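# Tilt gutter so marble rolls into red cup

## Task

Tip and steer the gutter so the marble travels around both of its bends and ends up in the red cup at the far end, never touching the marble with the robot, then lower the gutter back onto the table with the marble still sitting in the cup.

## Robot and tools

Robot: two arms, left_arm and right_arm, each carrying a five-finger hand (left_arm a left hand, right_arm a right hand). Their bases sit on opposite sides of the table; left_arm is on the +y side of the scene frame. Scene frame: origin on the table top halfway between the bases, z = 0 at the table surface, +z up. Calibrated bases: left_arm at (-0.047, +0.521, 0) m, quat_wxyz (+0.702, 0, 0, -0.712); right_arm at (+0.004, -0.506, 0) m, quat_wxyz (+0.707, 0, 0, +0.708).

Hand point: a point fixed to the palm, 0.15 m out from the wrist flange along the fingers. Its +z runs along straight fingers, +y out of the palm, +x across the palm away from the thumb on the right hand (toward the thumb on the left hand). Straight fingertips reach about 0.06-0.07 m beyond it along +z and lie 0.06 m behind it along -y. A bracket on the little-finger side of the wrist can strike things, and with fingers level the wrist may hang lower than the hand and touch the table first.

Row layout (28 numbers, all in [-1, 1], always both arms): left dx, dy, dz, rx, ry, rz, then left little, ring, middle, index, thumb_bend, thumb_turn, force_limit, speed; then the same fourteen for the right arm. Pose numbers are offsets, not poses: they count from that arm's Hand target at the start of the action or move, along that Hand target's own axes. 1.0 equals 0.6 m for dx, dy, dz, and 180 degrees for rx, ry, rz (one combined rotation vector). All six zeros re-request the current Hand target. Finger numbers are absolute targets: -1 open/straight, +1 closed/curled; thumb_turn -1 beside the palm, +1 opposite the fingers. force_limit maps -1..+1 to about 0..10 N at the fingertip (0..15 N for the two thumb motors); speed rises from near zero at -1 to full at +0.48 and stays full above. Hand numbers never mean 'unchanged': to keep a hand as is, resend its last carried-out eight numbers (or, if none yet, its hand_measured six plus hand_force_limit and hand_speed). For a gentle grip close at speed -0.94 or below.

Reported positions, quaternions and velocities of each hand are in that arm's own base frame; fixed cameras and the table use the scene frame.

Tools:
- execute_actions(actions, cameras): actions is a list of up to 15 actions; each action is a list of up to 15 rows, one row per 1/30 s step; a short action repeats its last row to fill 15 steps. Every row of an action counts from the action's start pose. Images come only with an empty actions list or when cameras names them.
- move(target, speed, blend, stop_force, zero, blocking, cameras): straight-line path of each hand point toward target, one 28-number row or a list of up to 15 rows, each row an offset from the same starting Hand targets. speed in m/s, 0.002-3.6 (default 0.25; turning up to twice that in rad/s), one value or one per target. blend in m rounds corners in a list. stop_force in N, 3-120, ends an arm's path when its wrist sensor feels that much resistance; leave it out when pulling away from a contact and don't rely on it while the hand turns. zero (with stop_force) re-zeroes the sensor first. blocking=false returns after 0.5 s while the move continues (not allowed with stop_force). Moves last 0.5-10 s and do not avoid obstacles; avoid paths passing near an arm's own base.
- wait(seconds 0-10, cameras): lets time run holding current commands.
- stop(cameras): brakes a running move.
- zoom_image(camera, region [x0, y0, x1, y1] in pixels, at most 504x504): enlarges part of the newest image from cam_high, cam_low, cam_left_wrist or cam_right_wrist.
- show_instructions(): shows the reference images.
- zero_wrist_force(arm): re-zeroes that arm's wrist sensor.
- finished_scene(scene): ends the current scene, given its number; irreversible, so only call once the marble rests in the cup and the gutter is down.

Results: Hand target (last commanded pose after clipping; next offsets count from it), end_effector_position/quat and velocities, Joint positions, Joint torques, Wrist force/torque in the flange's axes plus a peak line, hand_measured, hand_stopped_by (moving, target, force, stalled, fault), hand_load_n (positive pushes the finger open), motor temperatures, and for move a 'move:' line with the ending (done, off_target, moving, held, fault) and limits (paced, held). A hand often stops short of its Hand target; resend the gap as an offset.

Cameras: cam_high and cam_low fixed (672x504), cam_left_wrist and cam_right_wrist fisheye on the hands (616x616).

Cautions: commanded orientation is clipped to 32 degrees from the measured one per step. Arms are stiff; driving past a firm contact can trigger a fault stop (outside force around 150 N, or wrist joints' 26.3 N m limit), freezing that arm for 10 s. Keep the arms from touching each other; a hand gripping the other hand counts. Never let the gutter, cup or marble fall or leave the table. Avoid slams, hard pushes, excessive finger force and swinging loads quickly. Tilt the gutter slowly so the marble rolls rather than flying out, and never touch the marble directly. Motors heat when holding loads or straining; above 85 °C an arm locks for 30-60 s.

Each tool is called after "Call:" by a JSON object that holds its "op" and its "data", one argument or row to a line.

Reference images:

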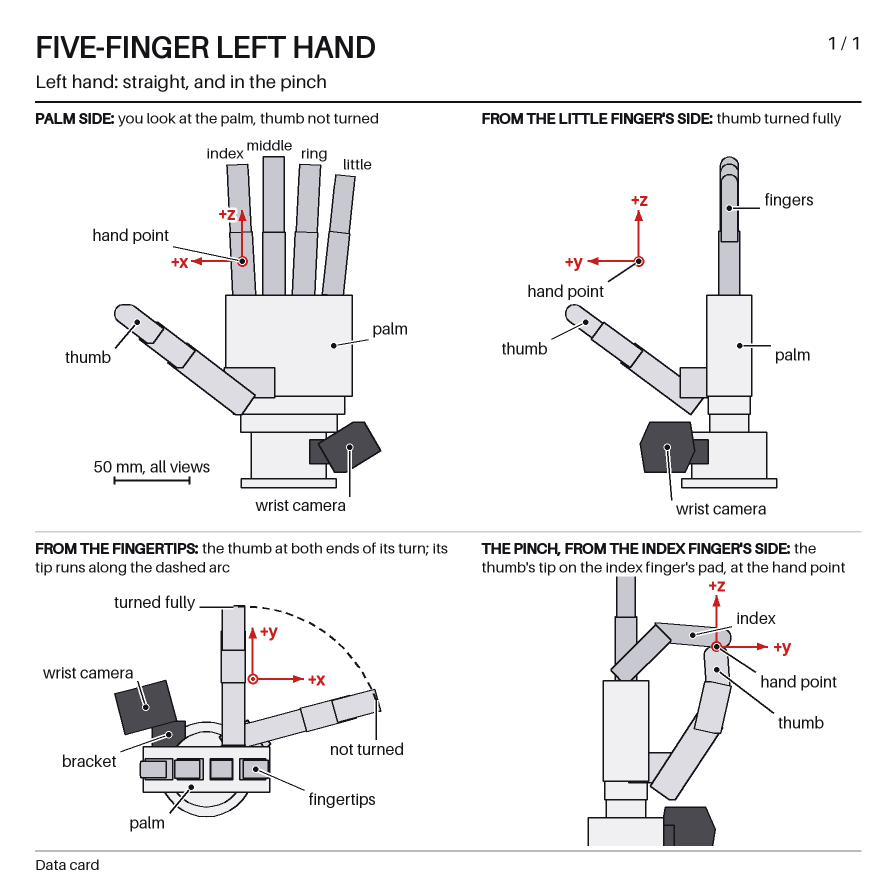

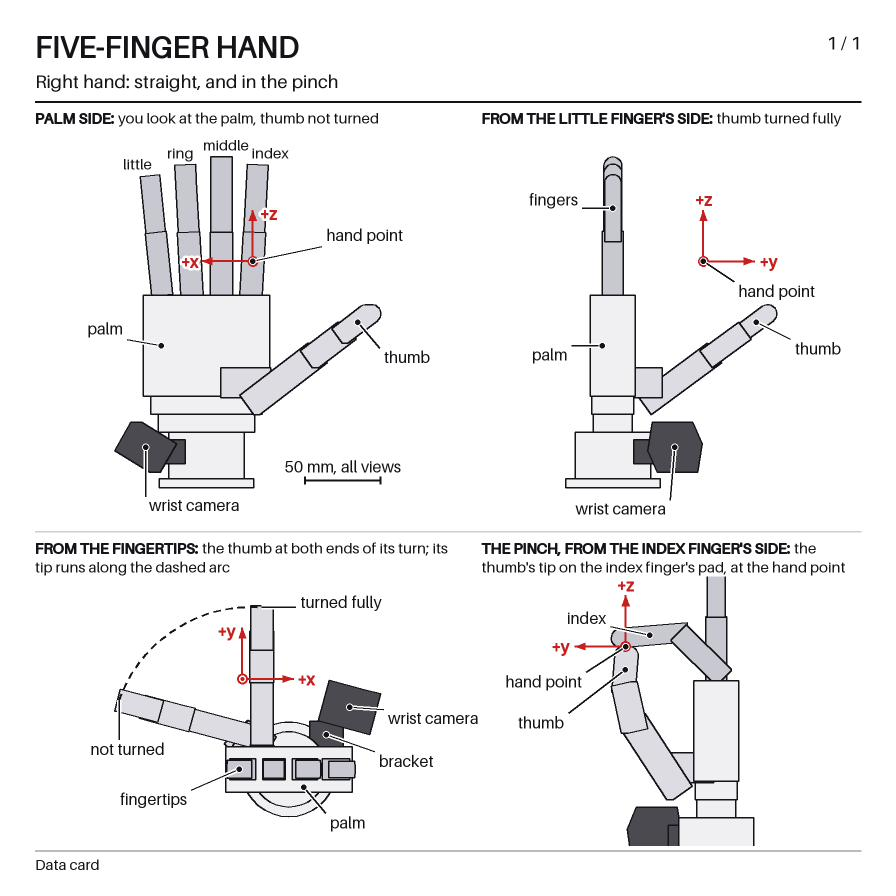

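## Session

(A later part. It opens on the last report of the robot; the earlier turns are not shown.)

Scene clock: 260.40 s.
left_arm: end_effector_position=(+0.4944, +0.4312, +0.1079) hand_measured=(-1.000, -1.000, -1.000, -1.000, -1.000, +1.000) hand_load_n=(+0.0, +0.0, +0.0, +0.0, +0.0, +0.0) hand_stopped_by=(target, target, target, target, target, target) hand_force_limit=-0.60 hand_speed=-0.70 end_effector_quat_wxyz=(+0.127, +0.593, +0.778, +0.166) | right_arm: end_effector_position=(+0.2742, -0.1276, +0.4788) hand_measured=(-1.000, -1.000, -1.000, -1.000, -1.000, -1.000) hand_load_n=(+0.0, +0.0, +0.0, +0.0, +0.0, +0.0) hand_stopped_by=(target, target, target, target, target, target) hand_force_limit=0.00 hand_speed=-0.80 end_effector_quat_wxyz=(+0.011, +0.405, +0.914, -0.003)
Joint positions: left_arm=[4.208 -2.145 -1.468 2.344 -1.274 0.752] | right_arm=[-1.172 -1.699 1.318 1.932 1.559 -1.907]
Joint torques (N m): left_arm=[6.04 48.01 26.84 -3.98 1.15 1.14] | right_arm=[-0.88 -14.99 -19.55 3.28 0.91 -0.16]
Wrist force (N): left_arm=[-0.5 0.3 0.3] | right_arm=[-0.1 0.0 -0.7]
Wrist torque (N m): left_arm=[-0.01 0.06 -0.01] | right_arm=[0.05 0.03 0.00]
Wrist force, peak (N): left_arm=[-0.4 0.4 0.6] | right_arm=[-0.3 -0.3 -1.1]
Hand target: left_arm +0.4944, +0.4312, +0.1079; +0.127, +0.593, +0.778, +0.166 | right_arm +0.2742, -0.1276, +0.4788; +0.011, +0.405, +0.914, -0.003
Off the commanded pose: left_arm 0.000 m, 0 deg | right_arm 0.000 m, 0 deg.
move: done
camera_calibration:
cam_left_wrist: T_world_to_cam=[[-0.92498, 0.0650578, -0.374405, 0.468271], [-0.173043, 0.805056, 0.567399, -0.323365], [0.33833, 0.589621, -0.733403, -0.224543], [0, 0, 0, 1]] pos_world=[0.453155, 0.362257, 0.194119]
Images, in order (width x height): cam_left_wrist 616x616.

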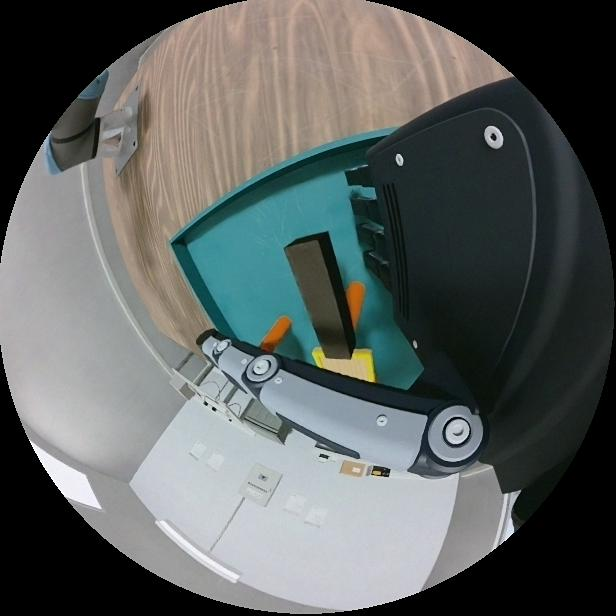

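Call:
{"op": "move", "data": {
  "target": [0,0,-0.2,0,0,0,-1,-1,-1,-1,-1,1,-0.6,-0.7,0,0,0,0,0,0,-1,-1,-1,-1,-1,-1,0,-0.8],
  "speed": 0.15,
  "cameras": ["cam_low","cam_high","cam_left_wrist"]
}}

Call:
{"op": "zoom_image", "data": {
  "camera": "cam_low",
  "region": [260, 170, 400, 290]
}}

Call:
{"op": "zoom_image", "data": {
  "camera": "cam_high",
  "region": [270, 120, 430, 250]
}}

Scene clock: 266.50 s.
left_arm: end_effector_position=(+0.4473, +0.4183, +0.2173) hand_measured=(-1.000, -1.000, -1.000, -1.000, -1.000, +1.000) hand_load_n=(+0.0, +0.0, +0.0, +0.0, +0.0, +0.0) hand_stopped_by=(target, target, target, target, target, target) hand_force_limit=-0.60 hand_speed=-0.70 end_effector_quat_wxyz=(+0.127, +0.593, +0.778, +0.166) | right_arm: end_effector_position=(+0.2742, -0.1276, +0.4788) hand_measured=(-1.000, -1.000, -1.000, -1.000, -1.000, -1.000) hand_load_n=(+0.0, -0.5, +0.0, +0.0, +0.0, +0.0) hand_stopped_by=(target, target, target, target, target, target) hand_force_limit=0.00 hand_speed=-0.80 end_effector_quat_wxyz=(+0.011, +0.405, +0.914, -0.003)
Joint positions: left_arm=[4.286 -1.958 -1.461 2.126 -1.252 0.831] | right_arm=[-1.172 -1.699 1.318 1.932 1.559 -1.907]
Joint torques (N m): left_arm=[7.54 42.89 33.39 -5.35 2.01 1.45] | right_arm=[-0.77 -14.67 -19.66 3.21 0.91 -0.13]
Wrist force (N): left_arm=[-0.3 0.3 0.6] | right_arm=[0.0 0.0 -0.7]
Wrist torque (N m): left_arm=[-0.01 0.04 -0.08] | right_arm=[0.05 0.01 0.00]
Wrist force, peak (N): left_arm=[-0.4 0.2 1.3] | right_arm=[0.0 0.0 -1.1]
Hand target: left_arm +0.4472, +0.4183, +0.2174; +0.127, +0.593, +0.778, +0.166 | right_arm +0.2742, -0.1276, +0.4788; +0.011, +0.405, +0.914, -0.003
Off the commanded pose: left_arm 0.000 m, 0 deg | right_arm 0.000 m, 0 deg.
move: done
camera_calibration:
cam_left_wrist: T_world_to_cam=[[-0.925012, 0.0650034, -0.374336, 0.466553], [-0.173049, 0.805045, 0.567412, -0.383258], [0.338241, 0.589641, -0.733428, -0.120657], [0, 0, 0, 1]] pos_world=[0.406056, 0.349357, 0.30362]
Images, in order (width x height): cam_high 672x504, cam_low 672x504, cam_left_wrist 616x616.

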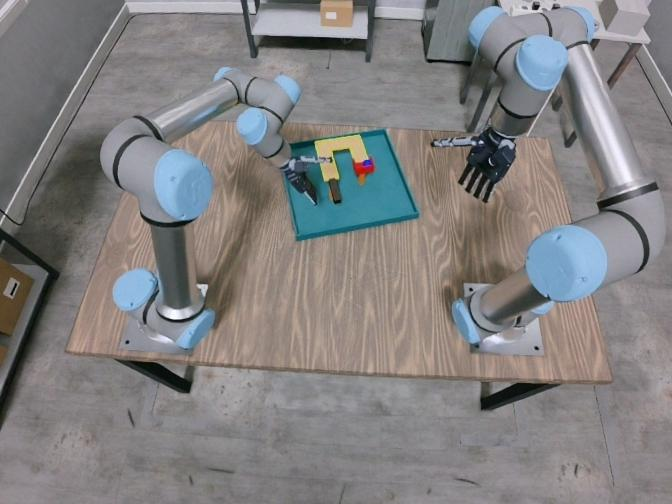

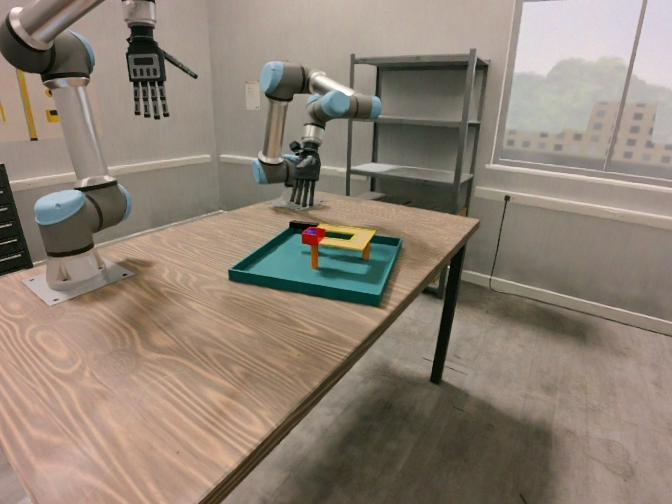

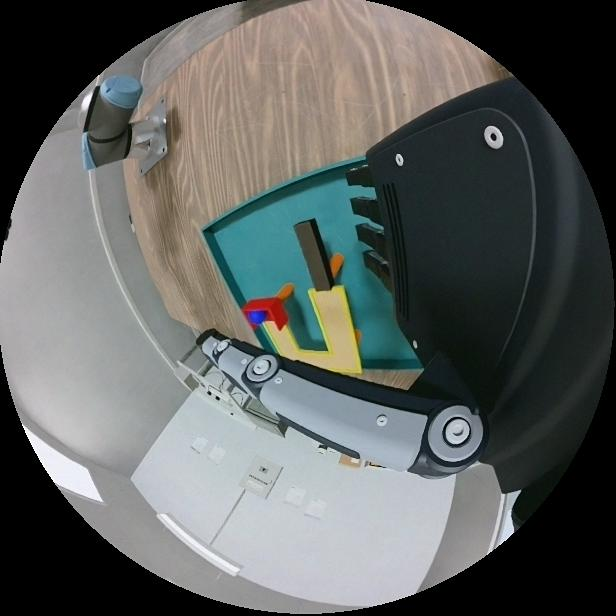

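Scaled by 3.600 from the camera's 672x504 image, which has a finer 960x720 frame.

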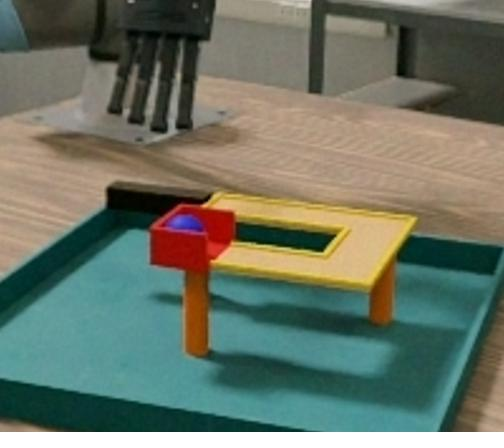

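Scaled by 3.150 from the camera's 672x504 image, which has a finer 960x720 frame.

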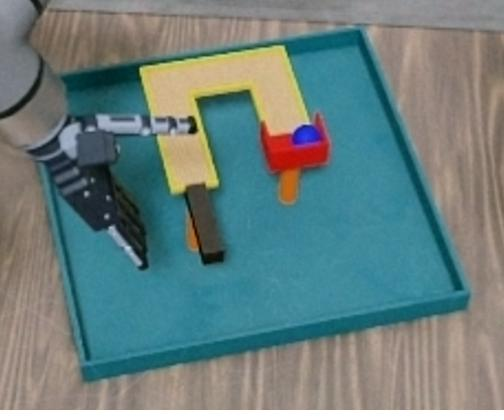

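Call:
{"op": "finished_scene", "data": {
  "scene": 2
}}

The scene is finished: the task was done.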